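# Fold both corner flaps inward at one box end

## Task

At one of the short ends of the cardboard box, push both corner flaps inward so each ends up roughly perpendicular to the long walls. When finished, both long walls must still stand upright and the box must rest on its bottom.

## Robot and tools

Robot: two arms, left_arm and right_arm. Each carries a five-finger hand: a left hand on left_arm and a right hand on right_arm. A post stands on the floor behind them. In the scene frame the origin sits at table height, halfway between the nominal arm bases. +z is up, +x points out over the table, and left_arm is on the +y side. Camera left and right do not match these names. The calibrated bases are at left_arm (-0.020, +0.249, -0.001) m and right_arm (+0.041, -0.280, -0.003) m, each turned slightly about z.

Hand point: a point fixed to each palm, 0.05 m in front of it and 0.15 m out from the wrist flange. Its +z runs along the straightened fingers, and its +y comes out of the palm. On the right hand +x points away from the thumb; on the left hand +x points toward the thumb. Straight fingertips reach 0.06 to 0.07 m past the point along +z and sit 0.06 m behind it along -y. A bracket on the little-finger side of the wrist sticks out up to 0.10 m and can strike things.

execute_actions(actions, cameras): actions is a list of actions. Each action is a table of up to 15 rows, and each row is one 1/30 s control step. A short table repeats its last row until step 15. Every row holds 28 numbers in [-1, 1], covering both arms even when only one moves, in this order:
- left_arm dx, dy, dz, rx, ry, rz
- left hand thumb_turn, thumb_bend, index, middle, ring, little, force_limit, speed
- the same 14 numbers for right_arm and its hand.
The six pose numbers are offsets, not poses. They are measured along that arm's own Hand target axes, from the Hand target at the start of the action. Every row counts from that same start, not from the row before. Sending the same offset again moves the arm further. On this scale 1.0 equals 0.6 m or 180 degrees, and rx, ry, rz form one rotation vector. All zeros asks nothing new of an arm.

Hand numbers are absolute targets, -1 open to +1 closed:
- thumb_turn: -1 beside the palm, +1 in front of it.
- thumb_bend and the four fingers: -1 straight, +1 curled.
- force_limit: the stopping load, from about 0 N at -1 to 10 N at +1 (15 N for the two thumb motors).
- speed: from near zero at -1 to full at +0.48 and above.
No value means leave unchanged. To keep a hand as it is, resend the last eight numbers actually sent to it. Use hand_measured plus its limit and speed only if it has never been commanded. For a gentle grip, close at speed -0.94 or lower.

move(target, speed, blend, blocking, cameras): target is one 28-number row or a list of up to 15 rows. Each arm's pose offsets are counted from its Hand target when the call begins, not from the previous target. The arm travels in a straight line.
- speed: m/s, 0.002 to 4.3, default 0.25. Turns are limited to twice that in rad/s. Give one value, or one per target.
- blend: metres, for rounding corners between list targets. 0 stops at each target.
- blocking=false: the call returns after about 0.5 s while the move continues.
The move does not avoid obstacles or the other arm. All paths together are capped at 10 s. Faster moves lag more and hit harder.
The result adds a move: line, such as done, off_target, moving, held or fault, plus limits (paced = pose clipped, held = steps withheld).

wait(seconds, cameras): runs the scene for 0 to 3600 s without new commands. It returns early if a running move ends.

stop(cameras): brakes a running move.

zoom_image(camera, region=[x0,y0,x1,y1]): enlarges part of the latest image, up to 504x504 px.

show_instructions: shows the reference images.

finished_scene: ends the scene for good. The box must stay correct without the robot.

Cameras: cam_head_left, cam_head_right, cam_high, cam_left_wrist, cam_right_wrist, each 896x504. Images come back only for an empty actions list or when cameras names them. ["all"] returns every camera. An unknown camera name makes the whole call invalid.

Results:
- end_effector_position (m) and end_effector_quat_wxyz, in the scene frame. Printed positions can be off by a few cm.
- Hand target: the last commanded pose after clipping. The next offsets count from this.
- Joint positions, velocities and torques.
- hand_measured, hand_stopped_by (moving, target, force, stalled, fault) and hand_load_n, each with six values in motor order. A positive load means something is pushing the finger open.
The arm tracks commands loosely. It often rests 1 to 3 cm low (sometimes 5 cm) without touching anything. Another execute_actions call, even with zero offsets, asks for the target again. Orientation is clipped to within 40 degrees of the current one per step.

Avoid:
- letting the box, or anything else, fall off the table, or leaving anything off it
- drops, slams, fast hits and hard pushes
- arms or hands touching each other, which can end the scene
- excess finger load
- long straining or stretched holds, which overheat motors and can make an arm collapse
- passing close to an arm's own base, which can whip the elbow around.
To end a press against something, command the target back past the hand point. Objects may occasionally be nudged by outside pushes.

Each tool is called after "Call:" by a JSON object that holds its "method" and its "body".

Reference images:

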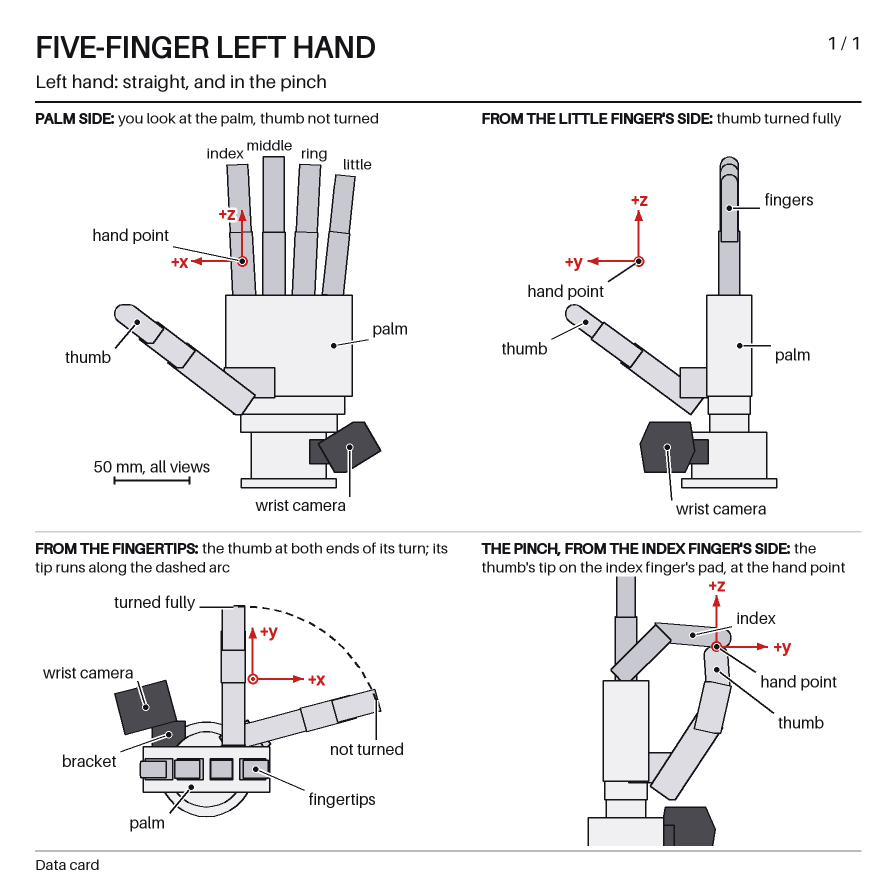

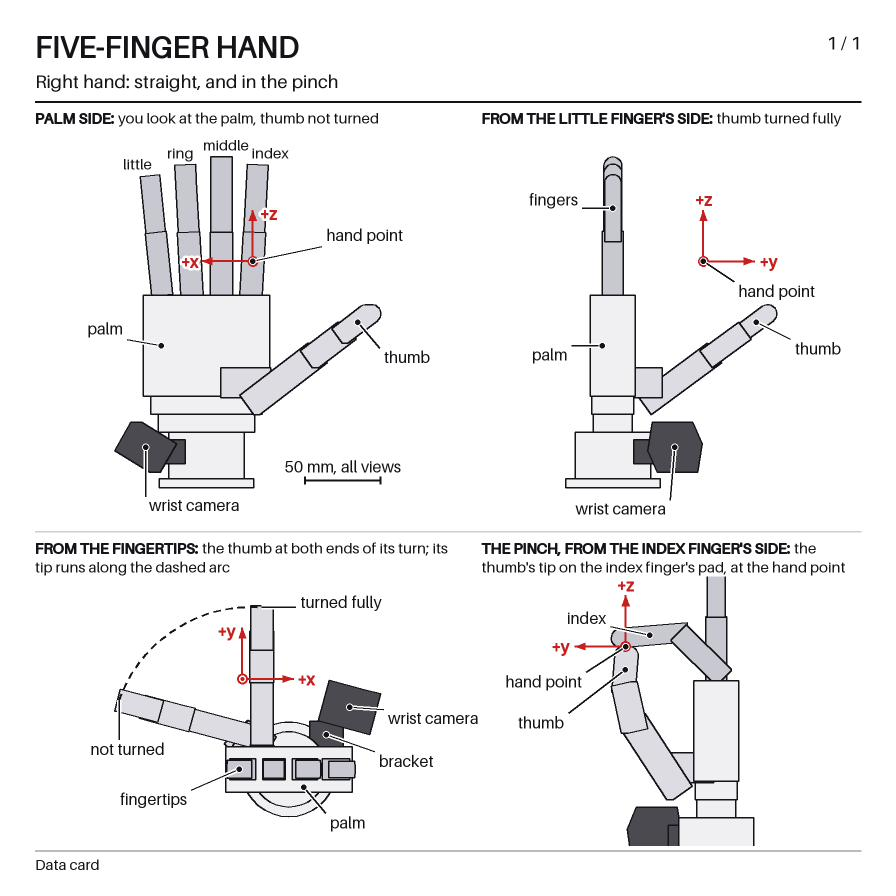

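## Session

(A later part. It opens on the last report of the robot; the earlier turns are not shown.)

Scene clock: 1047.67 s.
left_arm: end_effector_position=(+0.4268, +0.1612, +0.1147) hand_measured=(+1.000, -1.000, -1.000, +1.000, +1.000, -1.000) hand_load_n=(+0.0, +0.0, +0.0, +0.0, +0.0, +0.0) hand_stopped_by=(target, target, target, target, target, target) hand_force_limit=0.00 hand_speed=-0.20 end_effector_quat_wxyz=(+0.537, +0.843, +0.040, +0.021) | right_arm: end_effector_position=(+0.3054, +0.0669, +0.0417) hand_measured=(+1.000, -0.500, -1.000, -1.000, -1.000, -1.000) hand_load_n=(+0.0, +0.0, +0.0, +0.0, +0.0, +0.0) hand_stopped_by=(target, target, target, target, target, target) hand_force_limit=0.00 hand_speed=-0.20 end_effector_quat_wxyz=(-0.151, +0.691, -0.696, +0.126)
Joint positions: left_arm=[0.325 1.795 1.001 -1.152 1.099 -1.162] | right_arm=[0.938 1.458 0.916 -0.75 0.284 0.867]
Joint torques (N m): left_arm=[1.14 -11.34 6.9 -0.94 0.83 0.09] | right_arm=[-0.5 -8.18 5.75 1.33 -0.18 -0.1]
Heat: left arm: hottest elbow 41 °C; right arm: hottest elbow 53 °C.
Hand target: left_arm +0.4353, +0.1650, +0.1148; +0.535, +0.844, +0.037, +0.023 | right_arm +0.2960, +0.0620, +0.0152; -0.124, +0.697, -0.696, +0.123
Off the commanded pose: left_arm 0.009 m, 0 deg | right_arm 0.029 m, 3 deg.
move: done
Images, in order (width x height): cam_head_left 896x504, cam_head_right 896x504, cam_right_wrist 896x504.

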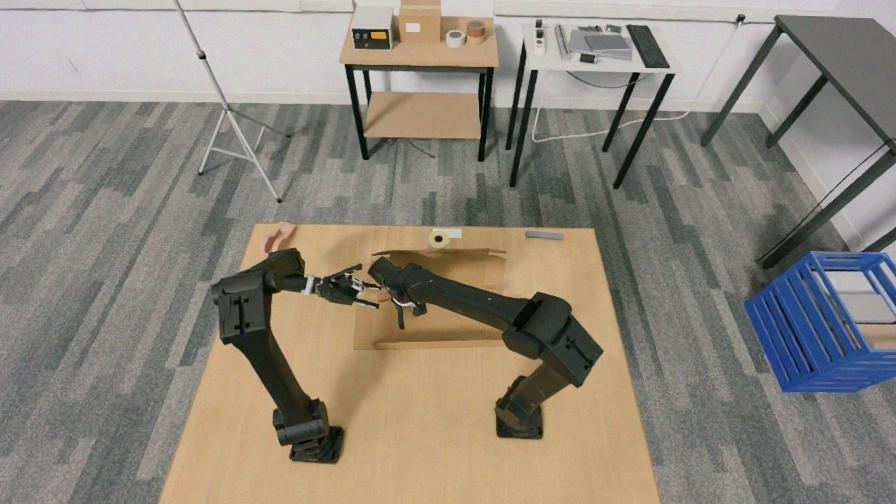

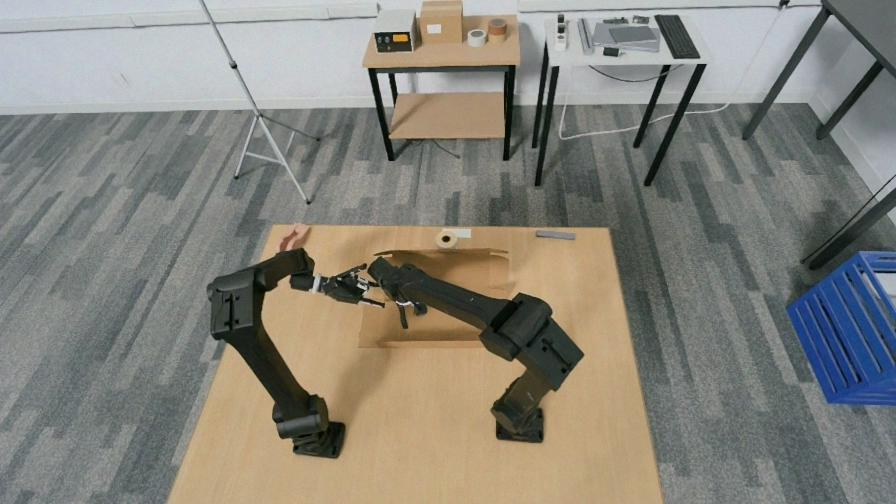

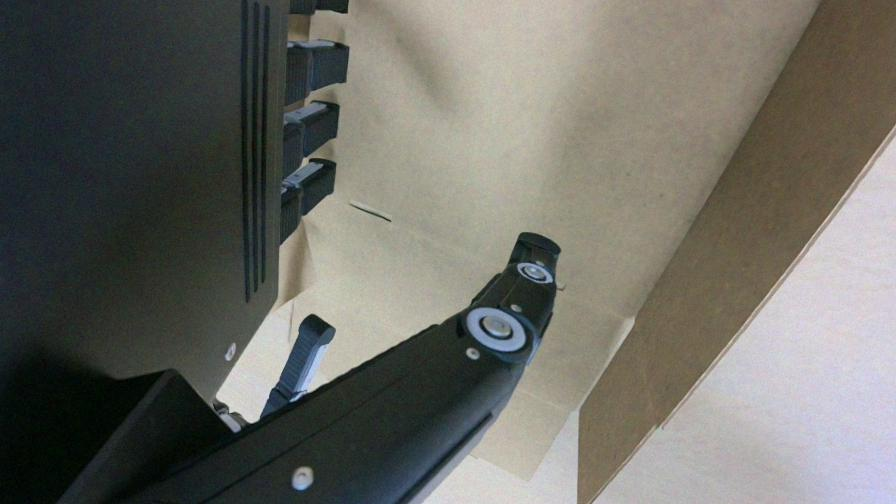

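Call:
{"method": "move", "body": {"target": [[0,0,0,0,0,0, 1,-1,-1,1,1,-1,0,-0.2, 0,-0.02,-0.0548,0,0,0, 1,-0.5,-1,-1,-1,-1,0,-0.2],[0,0,0,0,0,0, 1,-1,-1,1,1,-1,0,-0.2, 0.075,-0.02,-0.0548,0,0,0, 1,-0.5,-1,-1,-1,-1,0,-0.2],[0,0,0,0,0,0, 1,-1,-1,1,1,-1,0,-0.2, 0.075,0.0017,0.0047,0,0,0, 1,-0.5,-1,-1,-1,-1,0,-0.2]], "speed": [0.1,0.1,0.05], "blend": 0.01, "cameras": ["cam_right_wrist","cam_head_left","cam_head_right"]}}

Call:
{"method": "zoom_image", "body": {"camera": "cam_head_left", "region": [330, 225, 550, 365]}}

Call:
{"method": "zoom_image", "body": {"camera": "cam_right_wrist", "region": [260, 0, 760, 500]}}

Scene clock: 1123.47 s.
left_arm: end_effector_position=(+0.4268, +0.1612, +0.1147) hand_measured=(+1.000, -1.000, -1.000, +1.000, +1.000, -1.000) hand_load_n=(+0.0, +0.0, -0.5, +0.0, +0.0, +0.0) hand_stopped_by=(target, target, target, target, target, target) hand_force_limit=0.00 hand_speed=-0.20 end_effector_quat_wxyz=(+0.537, +0.843, +0.039, +0.022) | right_arm: end_effector_position=(+0.3037, +0.0283, +0.0409) hand_measured=(+1.000, -0.500, -1.000, -1.000, -1.000, -1.000) hand_load_n=(+0.0, +0.0, +0.0, +0.0, +0.0, +0.0) hand_stopped_by=(target, target, target, target, target, target) hand_force_limit=0.00 hand_speed=-0.20 end_effector_quat_wxyz=(-0.155, +0.689, -0.697, +0.125)
Joint positions: left_arm=[0.325 1.795 1.001 -1.152 1.099 -1.161] | right_arm=[0.875 1.374 0.823 -0.717 0.265 0.808]
Joint torques (N m): left_arm=[1.26 -11.11 6.75 -0.88 0.85 0.11] | right_arm=[-1.38 -6.95 5.23 1.43 -0.18 -0.24]
Heat: left arm: hottest elbow 42 °C; right arm: hottest elbow 52 °C.
Hand target: left_arm +0.4353, +0.1650, +0.1148; +0.535, +0.844, +0.037, +0.023 | right_arm +0.2961, +0.0170, +0.0123; -0.124, +0.697, -0.696, +0.123
Off the commanded pose: left_arm 0.009 m, 0 deg | right_arm 0.032 m, 4 deg.
move: off_target (right_arm)
Images, in order (width x height): cam_head_left 896x504, cam_head_right 896x504, cam_right_wrist 896x504.

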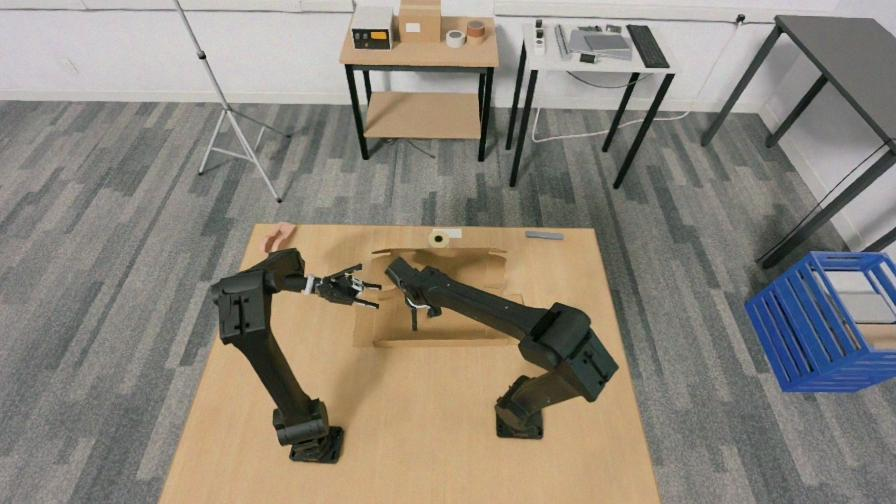

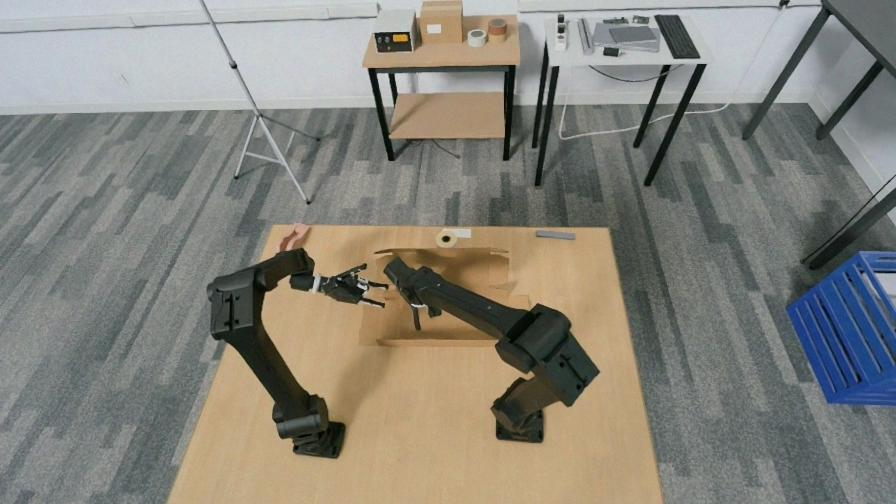

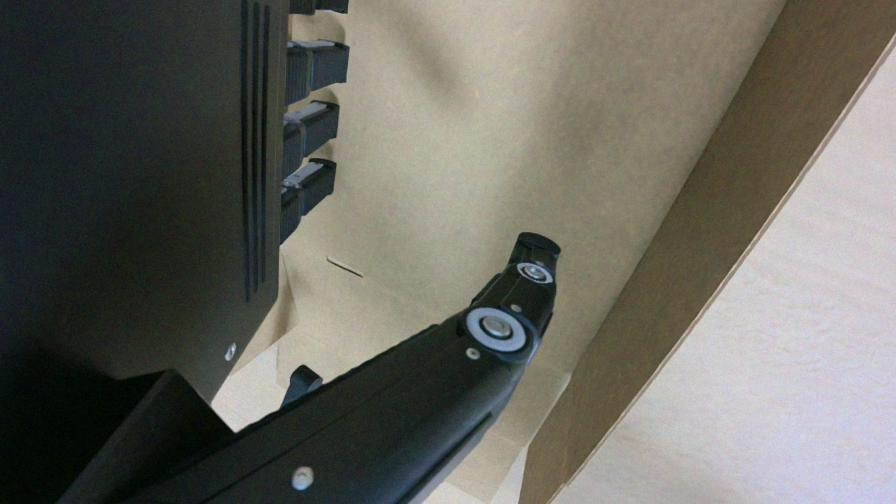

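Scaled by 2.291.

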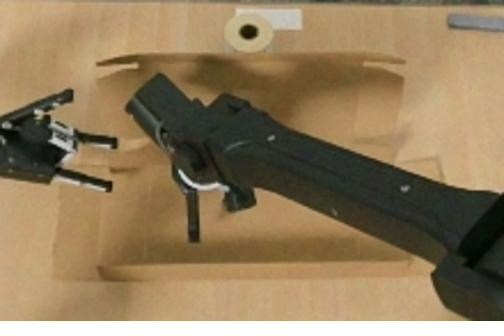

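Scaled by 1.008.

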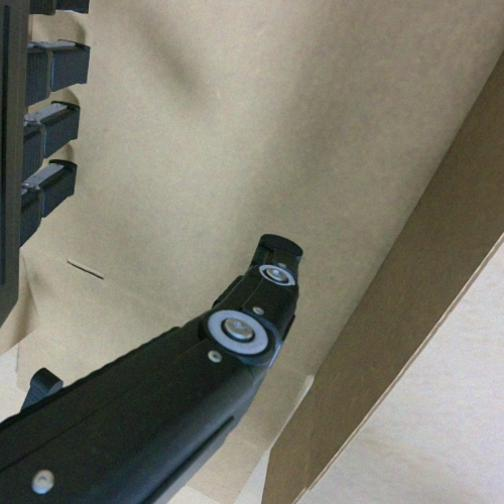

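Call:
{"method": "move", "body": {"target": [[0,0,0,0,0,0, 1,-1,-1,1,1,1,0,-0.2, 0,0,0,0,0,0, 1,-0.5,-1,-1,-1,-1,0,-0.2],[-0.0843,0.0093,0.0198,0,0,0, 1,-1,-1,1,1,1,0,-0.2, 0,0,0,0,0,0, 1,-0.5,-1,-1,-1,-1,0,-0.2],[-0.1018,0.0128,0.0275,0,0,0, 1,-1,-1,1,1,1,0,-0.2, 0,0,0,0,0,0, 1,-0.5,-1,-1,-1,-1,0,-0.2],[-0.1182,0.019,0.0407,0,0,0, 1,-1,-1,1,1,1,0,-0.2, 0,0,0,0,0,0, 1,-0.5,-1,-1,-1,-1,0,-0.2]], "speed": 0.05, "blend": [0,0.005,0.004,0], "cameras": ["cam_right_wrist","cam_head_left","cam_left_wrist"]}}

Call:
{"method": "zoom_image", "body": {"camera": "cam_head_left", "region": [340, 250, 420, 360]}}

Call:
{"method": "zoom_image", "body": {"camera": "cam_right_wrist", "region": [200, 150, 500, 450]}}

Scene clock: 1199.23 s.
left_arm: end_effector_position=(+0.3715, +0.1388, +0.1147) hand_measured=(+1.000, -1.000, -1.000, +1.000, +1.000, +1.000) hand_load_n=(+0.0, +0.0, +0.0, +0.0, +0.0, +0.0) hand_stopped_by=(target, target, target, target, target, target) hand_force_limit=0.00 hand_speed=-0.20 end_effector_quat_wxyz=(+0.534, +0.844, +0.040, +0.027) | right_arm: end_effector_position=(+0.3037, +0.0283, +0.0409) hand_measured=(+1.000, -0.500, -1.000, -1.000, -1.000, -1.000) hand_load_n=(+0.0, +0.0, +0.0, +0.0, +0.0, +0.0) hand_stopped_by=(target, target, target, target, target, target) hand_force_limit=0.00 hand_speed=-0.20 end_effector_quat_wxyz=(-0.155, +0.689, -0.697, +0.125)
Joint positions: left_arm=[0.305 1.659 0.808 -1.033 1.104 -1.22] | right_arm=[0.875 1.374 0.823 -0.717 0.265 0.808]
Joint torques (N m): left_arm=[-0.38 -10.87 3.62 -0.02 1.19 -0.11] | right_arm=[-1.55 -6.95 5.22 1.44 -0.2 -0.28]
Heat: left arm: hottest elbow 43 °C; right arm: hottest elbow 51 °C.
Hand target: left_arm +0.3670, +0.1320, +0.1147; +0.535, +0.844, +0.037, +0.023 | right_arm +0.2961, +0.0170, +0.0123; -0.124, +0.697, -0.696, +0.123
Off the commanded pose: left_arm 0.008 m, 1 deg | right_arm 0.032 m, 4 deg.
move: done
Images, in order (width x height): cam_head_left 896x504, cam_left_wrist 896x504, cam_right_wrist 896x504.

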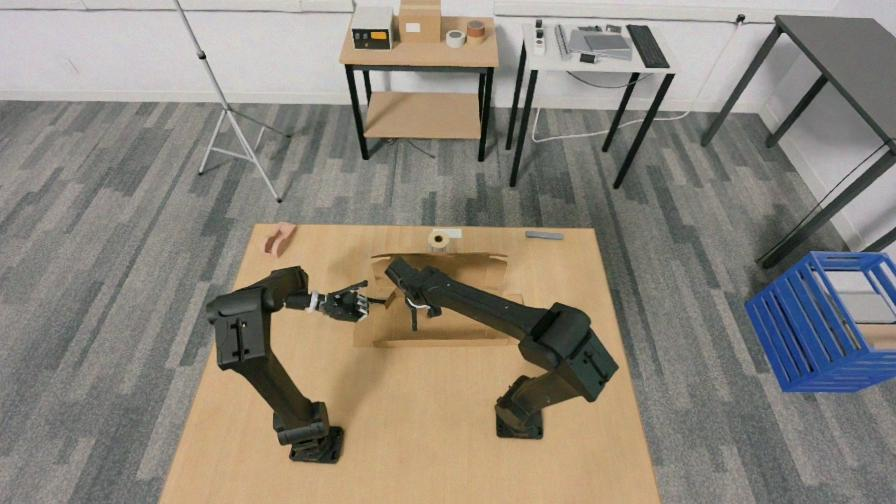

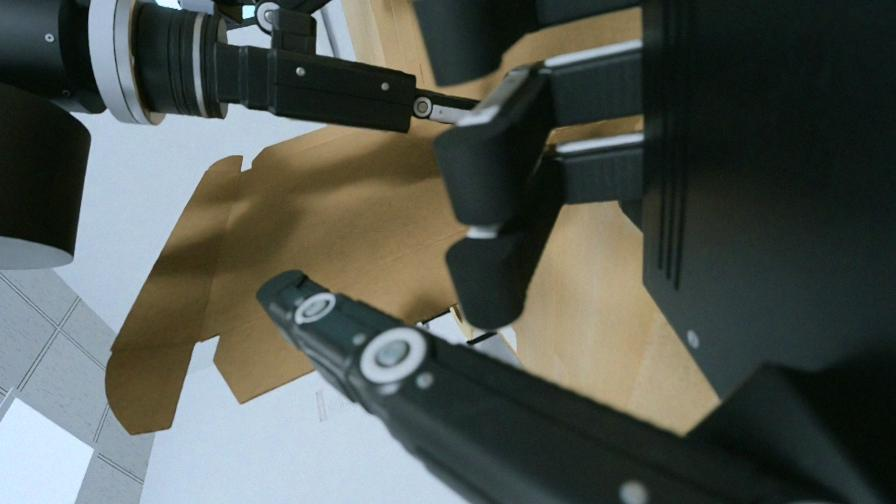

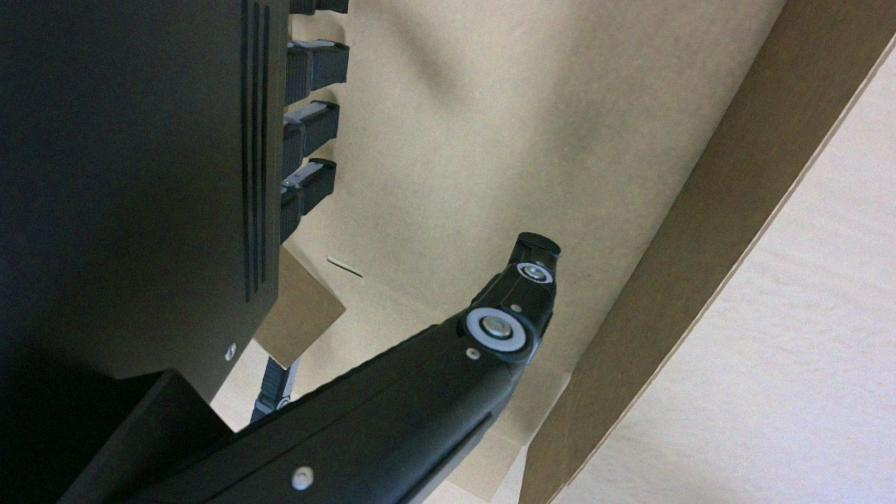

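Scaled by 4.582.

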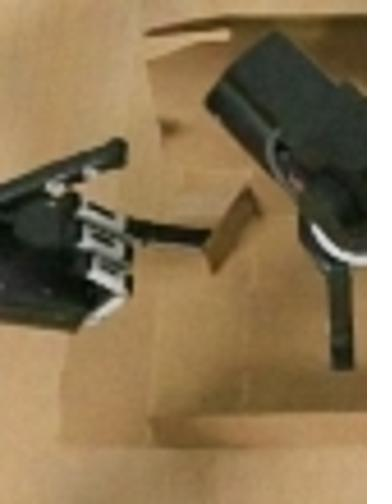

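Scaled by 1.680.

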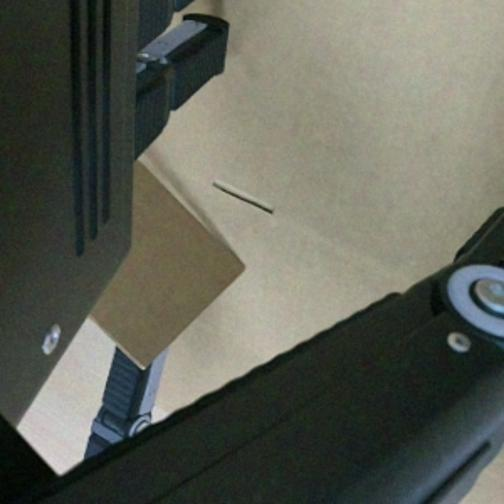

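Call:
{"method": "move", "body": {"target": [[-0.0113,0.0102,0.0218,0,0,0, 1,-1,-1,1,1,1,0,-0.2, 0,0,0,0,0,0, 1,-0.5,-1,-1,-1,-1,0,-0.2],[-0.014,0.0193,0.0413,0,0,0, 1,-1,-1,1,1,1,0,-0.2, 0,0,0,0,0,0, 1,-0.5,-1,-1,-1,-1,0,-0.2]], "speed": 0.05, "blend": [0.004,0], "cameras": ["cam_right_wrist","cam_head_left"]}}

Call:
{"method": "zoom_image", "body": {"camera": "cam_head_left", "region": [340, 250, 420, 360]}}

Call:
{"method": "zoom_image", "body": {"camera": "cam_right_wrist", "region": [200, 150, 500, 450]}}

Scene clock: 1211.03 s.
left_arm: end_effector_position=(+0.3668, +0.1134, +0.1150) hand_measured=(+1.000, -1.000, -1.000, +1.000, +1.000, +1.000) hand_load_n=(+0.0, +0.0, +0.0, +0.0, +0.0, +0.0) hand_stopped_by=(target, target, target, target, target, target) hand_force_limit=0.00 hand_speed=-0.20 end_effector_quat_wxyz=(+0.533, +0.844, +0.043, +0.030) | right_arm: end_effector_position=(+0.3037, +0.0283, +0.0409) hand_measured=(+1.000, -0.500, -1.000, -1.000, -1.000, -1.000) hand_load_n=(+0.0, +0.0, +0.0, +0.0, +0.0, +0.0) hand_stopped_by=(target, target, target, target, target, target) hand_force_limit=0.00 hand_speed=-0.20 end_effector_quat_wxyz=(-0.155, +0.689, -0.697, +0.125)
Joint positions: left_arm=[0.236 1.604 0.746 -0.874 1.12 -1.389] | right_arm=[0.875 1.374 0.823 -0.717 0.265 0.808]
Joint torques (N m): left_arm=[-1.38 -9.76 3.85 0.23 1.3 -0.12] | right_arm=[-1.61 -6.89 5.18 1.59 -0.2 -0.25]
Heat: left arm: hottest elbow 42 °C; right arm: hottest elbow 50 °C.
Hand target: left_arm +0.3610, +0.1040, +0.1146; +0.535, +0.844, +0.037, +0.023 | right_arm +0.2961, +0.0170, +0.0123; -0.124, +0.697, -0.696, +0.123
Off the commanded pose: left_arm 0.011 m, 1 deg | right_arm 0.032 m, 4 deg.
move: off_target (left_arm)
Images, in order (width x height): cam_head_left 896x504, cam_right_wrist 896x504.

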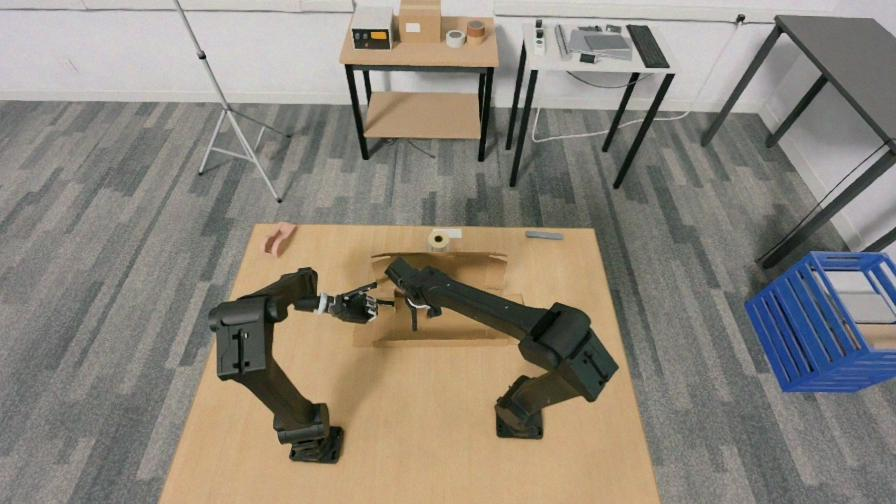

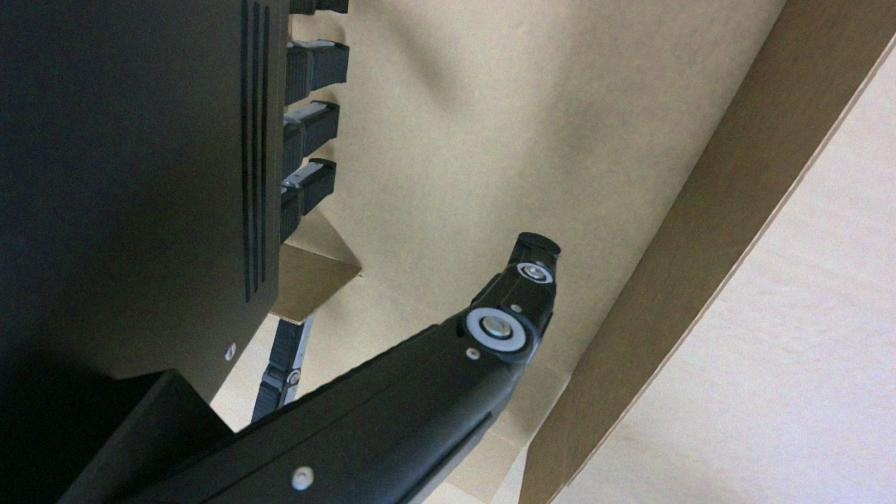

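Scaled by 4.582.

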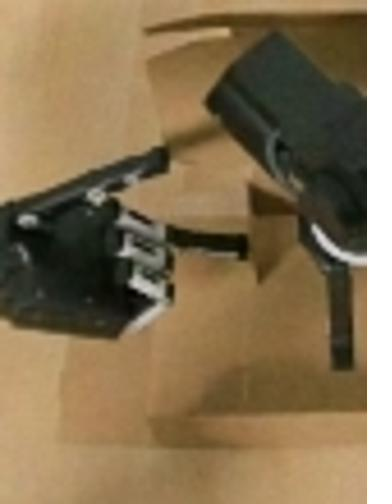

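Scaled by 1.680.

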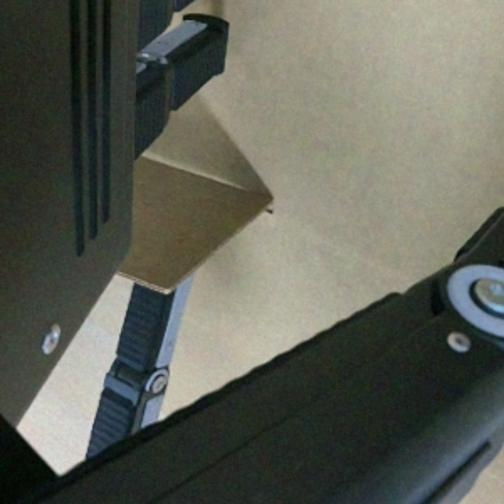

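Call:
{"method": "move", "body": {"target": [[0.0063,0.0102,0.0217,0,0,0, 1,-1,-1,1,1,1,0,-0.2, 0,0,0,0,0,0, 1,-0.5,-1,-1,-1,-1,0,-0.2],[0.0213,0.0185,0.0397,0,0,0, 1,-1,-1,1,1,1,0,-0.2, 0,0,0,0,0,0, 1,-0.5,-1,-1,-1,-1,0,-0.2]], "speed": 0.05, "blend": [0.004,0], "cameras": ["cam_right_wrist","cam_head_left"]}}

Call:
{"method": "zoom_image", "body": {"camera": "cam_head_left", "region": [340, 250, 420, 360]}}

Call:
{"method": "zoom_image", "body": {"camera": "cam_right_wrist", "region": [200, 150, 500, 450]}}

Scene clock: 1227.87 s.
left_arm: end_effector_position=(+0.3794, +0.0882, +0.1150) hand_measured=(+1.000, -1.000, -1.000, +1.000, +1.000, +1.000) hand_load_n=(+0.0, +0.0, +0.0, +0.0, +0.0, +0.0) hand_stopped_by=(target, target, target, target, target, target) hand_force_limit=0.00 hand_speed=-0.20 end_effector_quat_wxyz=(+0.534, +0.844, +0.046, +0.026) | right_arm: end_effector_position=(+0.3037, +0.0283, +0.0409) hand_measured=(+1.000, -0.500, -1.000, -1.000, -1.000, -1.000) hand_load_n=(+0.0, +0.0, +0.0, +0.0, +0.0, +0.0) hand_stopped_by=(target, target, target, target, target, target) hand_force_limit=0.00 hand_speed=-0.20 end_effector_quat_wxyz=(-0.155, +0.689, -0.697, +0.125)
Joint positions: left_arm=[0.159 1.596 0.741 -0.723 1.127 -1.569] | right_arm=[0.875 1.374 0.823 -0.717 0.265 0.808]
Joint torques (N m): left_arm=[-0.73 -9.41 4.42 0.72 1.28 -0.14] | right_arm=[-1.44 -6.83 5.15 1.51 -0.2 -0.28]
Heat: left arm: hottest elbow 42 °C; right arm: hottest elbow 50 °C.
Hand target: left_arm +0.3760, +0.0789, +0.1146; +0.535, +0.844, +0.037, +0.023 | right_arm +0.2961, +0.0170, +0.0123; -0.124, +0.697, -0.696, +0.123
Off the commanded pose: left_arm 0.010 m, 1 deg | right_arm 0.032 m, 4 deg.
move: done
Images, in order (width x height): cam_head_left 896x504, cam_right_wrist 896x504.

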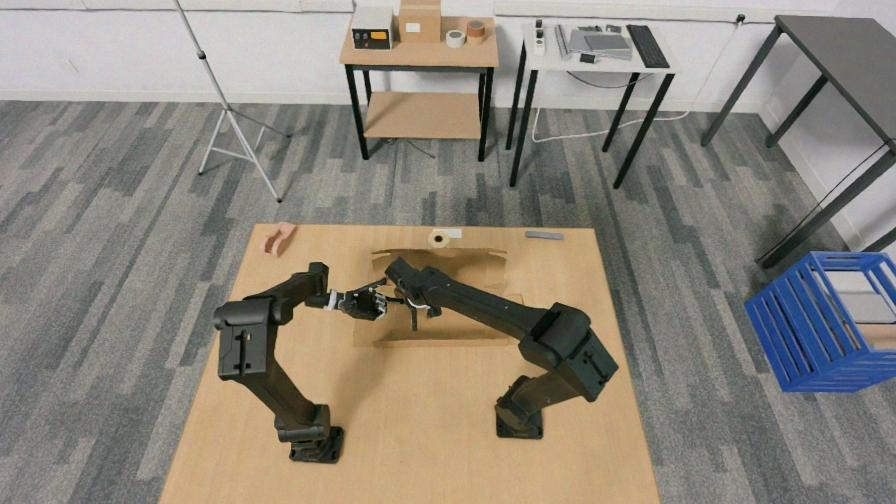

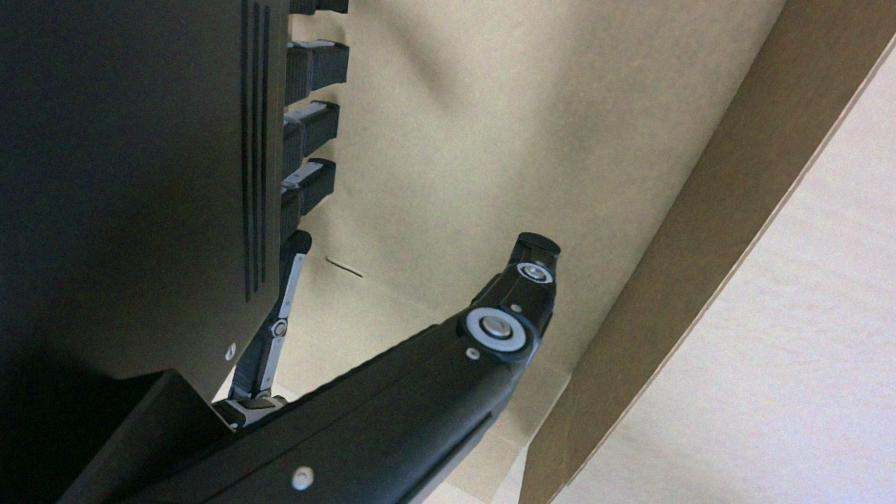

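Scaled by 4.582.

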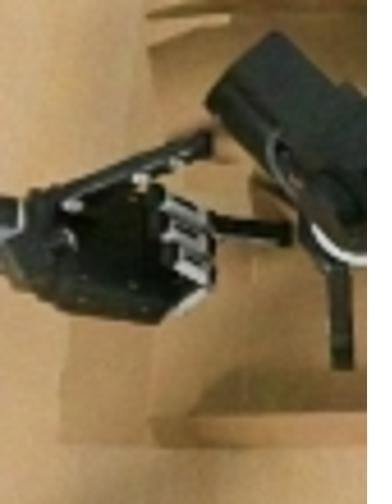

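Scaled by 1.680.

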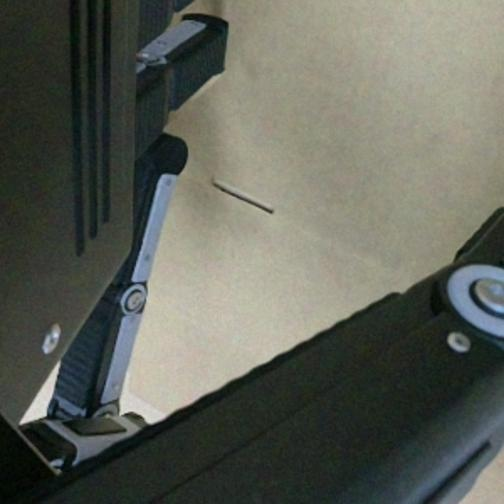

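Call:
{"method": "move", "body": {"target": [[-0.0423,-0.0058,-0.0125,0,0,0, 1,-1,-1,1,1,1,0,-0.2, 0,0,0,0,0,0, 1,-0.5,-1,-1,-1,-1,0,-0.2],[-0.0412,-0.0517,-0.1108,0,0,0, 1,-1,-1,1,1,1,0,-0.2, 0,0,0,0,0,0, 1,-0.5,-1,-1,-1,-1,0,-0.2]], "speed": 0.06, "blend": [0.006,0], "cameras": ["cam_right_wrist","cam_head_left"]}}

Call:
{"method": "zoom_image", "body": {"camera": "cam_head_left", "region": [340, 250, 420, 360]}}

Call:
{"method": "zoom_image", "body": {"camera": "cam_right_wrist", "region": [200, 150, 500, 450]}}

Scene clock: 1248.17 s.
left_arm: end_effector_position=(+0.3370, +0.1448, +0.1138) hand_measured=(+1.000, -1.000, -1.000, +1.000, +1.000, +1.000) hand_load_n=(+0.0, +0.0, +0.0, +0.0, +0.0, +0.0) hand_stopped_by=(target, target, target, target, target, target) hand_force_limit=0.00 hand_speed=-0.20 end_effector_quat_wxyz=(+0.536, +0.843, +0.037, +0.021) | right_arm: end_effector_position=(+0.3042, +0.0289, +0.0411) hand_measured=(+1.000, -0.500, -1.000, -1.000, -1.000, -1.000) hand_load_n=(+0.0, +0.0, +0.0, +0.0, +0.0, +0.0) hand_stopped_by=(target, target, target, target, target, target) hand_force_limit=0.00 hand_speed=-0.20 end_effector_quat_wxyz=(-0.156, +0.689, -0.697, +0.125)
Joint positions: left_arm=[0.35 1.626 0.745 -1.116 1.087 -1.102] | right_arm=[0.875 1.374 0.823 -0.714 0.265 0.808]
Joint torques (N m): left_arm=[1.44 -8.41 6.04 -0.95 0.78 0.12] | right_arm=[-1.26 -7 5.12 1.32 -0.2 -0.25]
Heat: left arm: hottest elbow 41 °C; right arm: hottest elbow 50 °C.
Hand target: left_arm +0.3450, +0.1498, +0.1148; +0.535, +0.844, +0.037, +0.023 | right_arm +0.2961, +0.0170, +0.0123; -0.124, +0.697, -0.696, +0.123
Off the commanded pose: left_arm 0.010 m, 0 deg | right_arm 0.032 m, 4 deg.
move: done
Images, in order (width x height): cam_head_left 896x504, cam_right_wrist 896x504.

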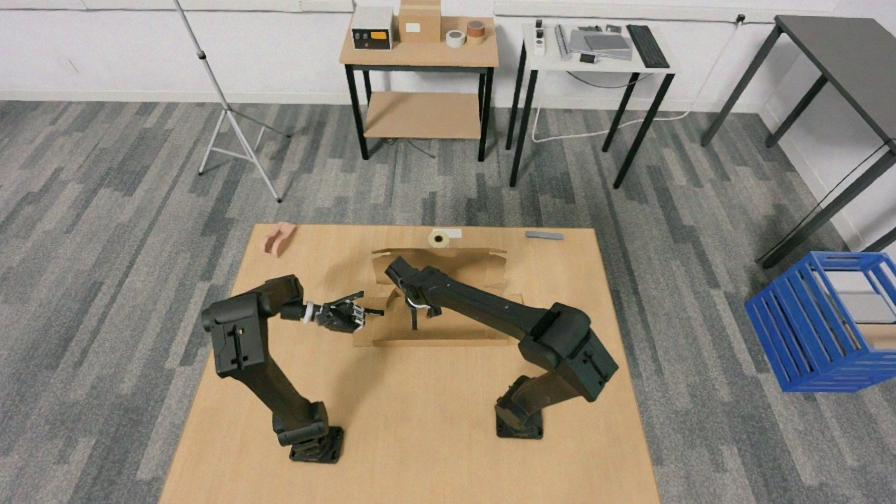

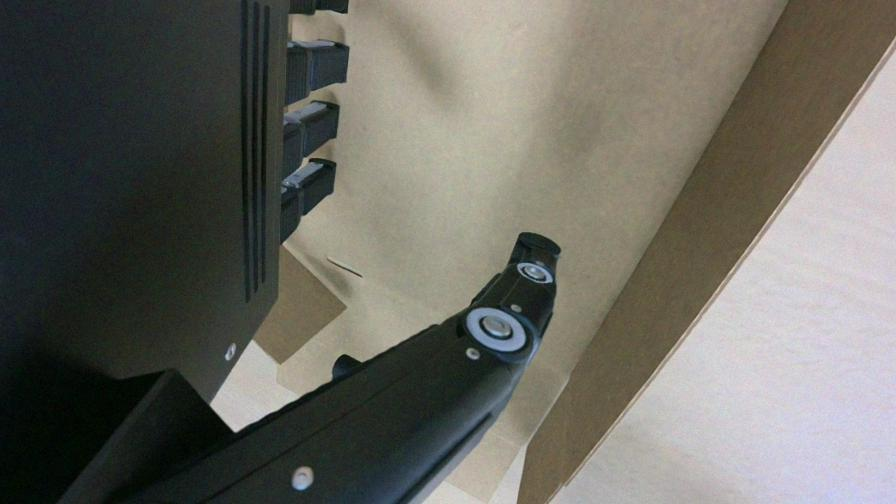

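Scaled by 4.582.

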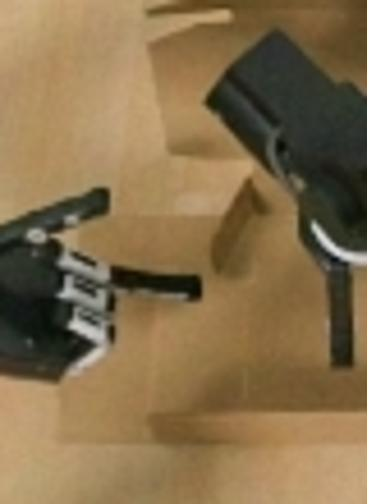

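Scaled by 1.680.

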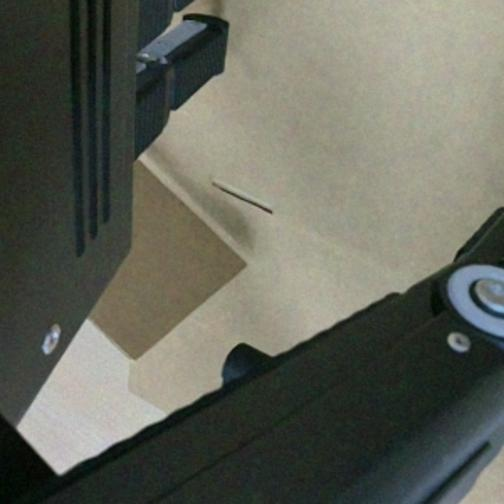

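Call:
{"method": "move", "body": {"target": [[0.0026,-0.0126,-0.0271,0,0,0, 1,-1,-1,1,1,1,0,-0.2, 0,0,0,0,0,0, 1,-0.5,-1,-1,-1,-1,0,-0.2],[0.0565,-0.0064,-0.0137,0,0,0, 1,-1,-1,1,1,1,0,-0.2, 0,0,0,0,0,0, 1,-0.5,-1,-1,-1,-1,0,-0.2],[0.0407,0.0135,0.029,0,0,0, 1,-1,-1,1,1,1,0,-0.2, 0,0,0,0,0,0, 1,-0.5,-1,-1,-1,-1,0,-0.2],[0.0226,0.0242,0.0518,0,0,0, 1,-1,-1,1,1,1,0,-0.2, 0,0,0,0,0,0, 1,-0.5,-1,-1,-1,-1,0,-0.2],[0.0199,0.0333,0.0713,0,0,0, 1,-1,-1,1,1,1,0,-0.2, 0,0,0,0,0,0, 1,-0.5,-1,-1,-1,-1,0,-0.2],[0.0262,0.0434,0.093,0,0,0, 1,-1,-1,1,1,1,0,-0.2, 0,0,0,0,0,0, 1,-0.5,-1,-1,-1,-1,0,-0.2],[0.0412,0.0518,0.1109,0,0,0, 1,-1,-1,1,1,1,0,-0.2, 0,0,0,0,0,0, 1,-0.5,-1,-1,-1,-1,0,-0.2],[0.0486,0.0563,0.1206,0,0,0, 1,-1,-1,1,1,1,0,-0.2, 0,0,0,0,0,0, 1,-0.5,-1,-1,-1,-1,0,-0.2]], "speed": 0.05, "blend": [0.004,0.004,0.004,0.004,0.004,0.004,0.003,0], "cameras": ["cam_right_wrist","cam_head_left"]}}

Call:
{"method": "zoom_image", "body": {"camera": "cam_head_left", "region": [330, 225, 550, 365]}}

Call:
{"method": "zoom_image", "body": {"camera": "cam_right_wrist", "region": [200, 150, 500, 450]}}

Scene clock: 1298.17 s.
left_arm: end_effector_position=(+0.3831, +0.0813, +0.1138) hand_measured=(+1.000, -1.000, -1.000, +1.000, +1.000, +1.000) hand_load_n=(+0.0, +0.0, +0.0, +0.0, +0.0, +0.0) hand_stopped_by=(target, target, target, target, target, target) hand_force_limit=0.00 hand_speed=-0.20 end_effector_quat_wxyz=(+0.534, +0.844, +0.047, +0.023) | right_arm: end_effector_position=(+0.3067, +0.0279, +0.0407) hand_measured=(+1.000, -0.500, -1.000, -1.000, -1.000, -1.000) hand_load_n=(+0.0, +0.0, +0.0, +0.0, +0.0, +0.0) hand_stopped_by=(target, target, target, target, target, target) hand_force_limit=0.00 hand_speed=-0.20 end_effector_quat_wxyz=(-0.157, +0.687, -0.698, +0.127)
Joint positions: left_arm=[0.139 1.602 0.743 -0.687 1.128 -1.612] | right_arm=[0.87 1.374 0.822 -0.709 0.268 0.807]
Joint torques (N m): left_arm=[-1.08 -9.76 4.72 1.01 1.2 -0.11] | right_arm=[-1.26 -6.53 5.19 1.09 -0.3 -0.26]
Heat: left arm: hottest elbow 43 °C; right arm: hottest elbow 49 °C.
Hand target: left_arm +0.3811, +0.0729, +0.1145; +0.535, +0.844, +0.037, +0.023 | right_arm +0.2960, +0.0170, +0.0121; -0.124, +0.697, -0.696, +0.123
Off the commanded pose: left_arm 0.009 m, 1 deg | right_arm 0.032 m, 4 deg.
move: done
Images, in order (width x height): cam_head_left 896x504, cam_right_wrist 896x504.

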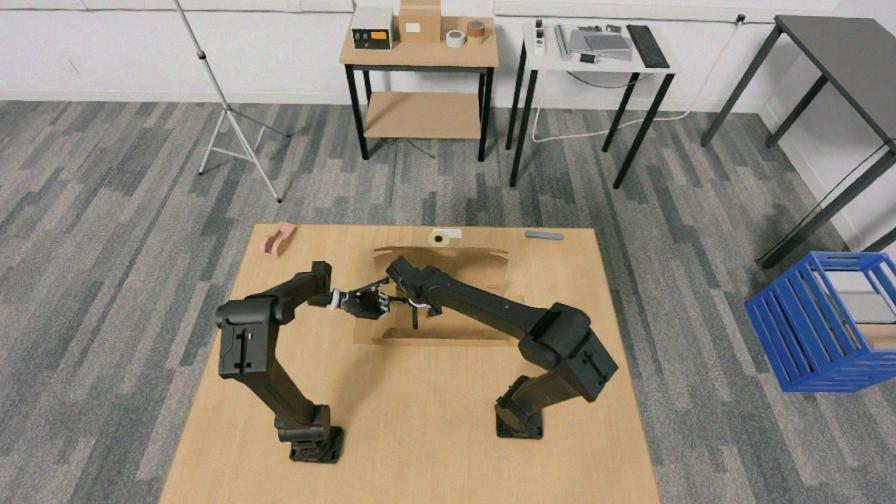

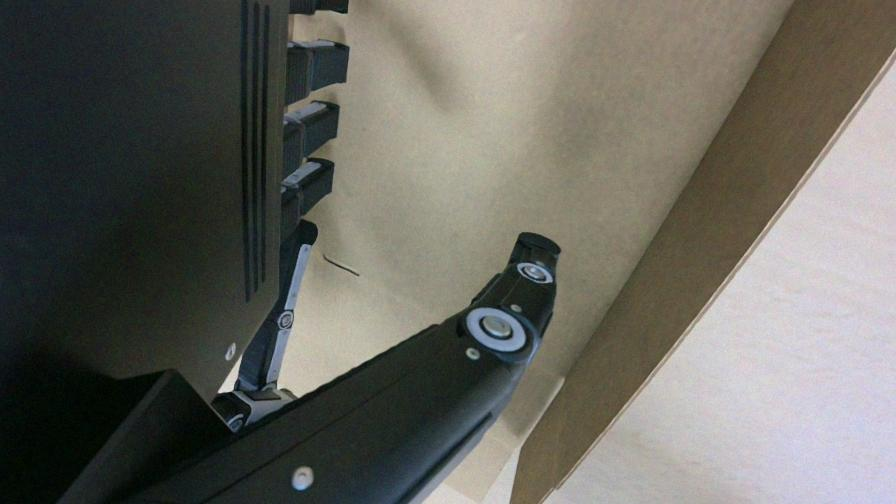

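Scaled by 2.291.

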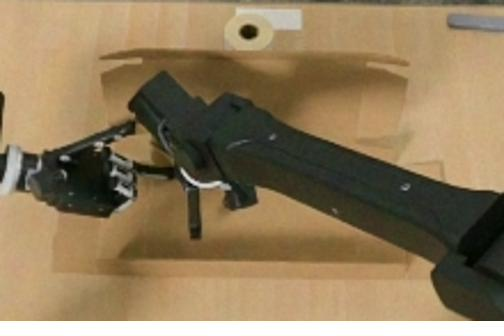

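Scaled by 1.680.

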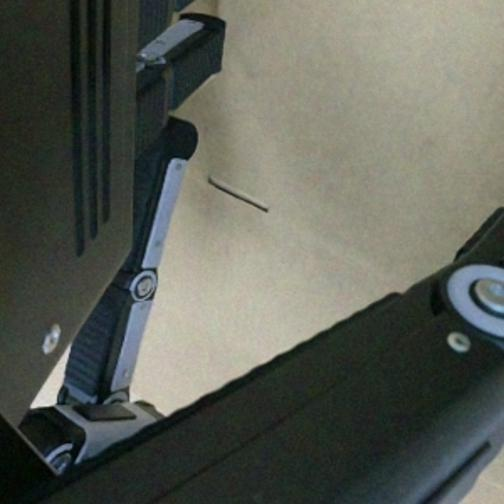

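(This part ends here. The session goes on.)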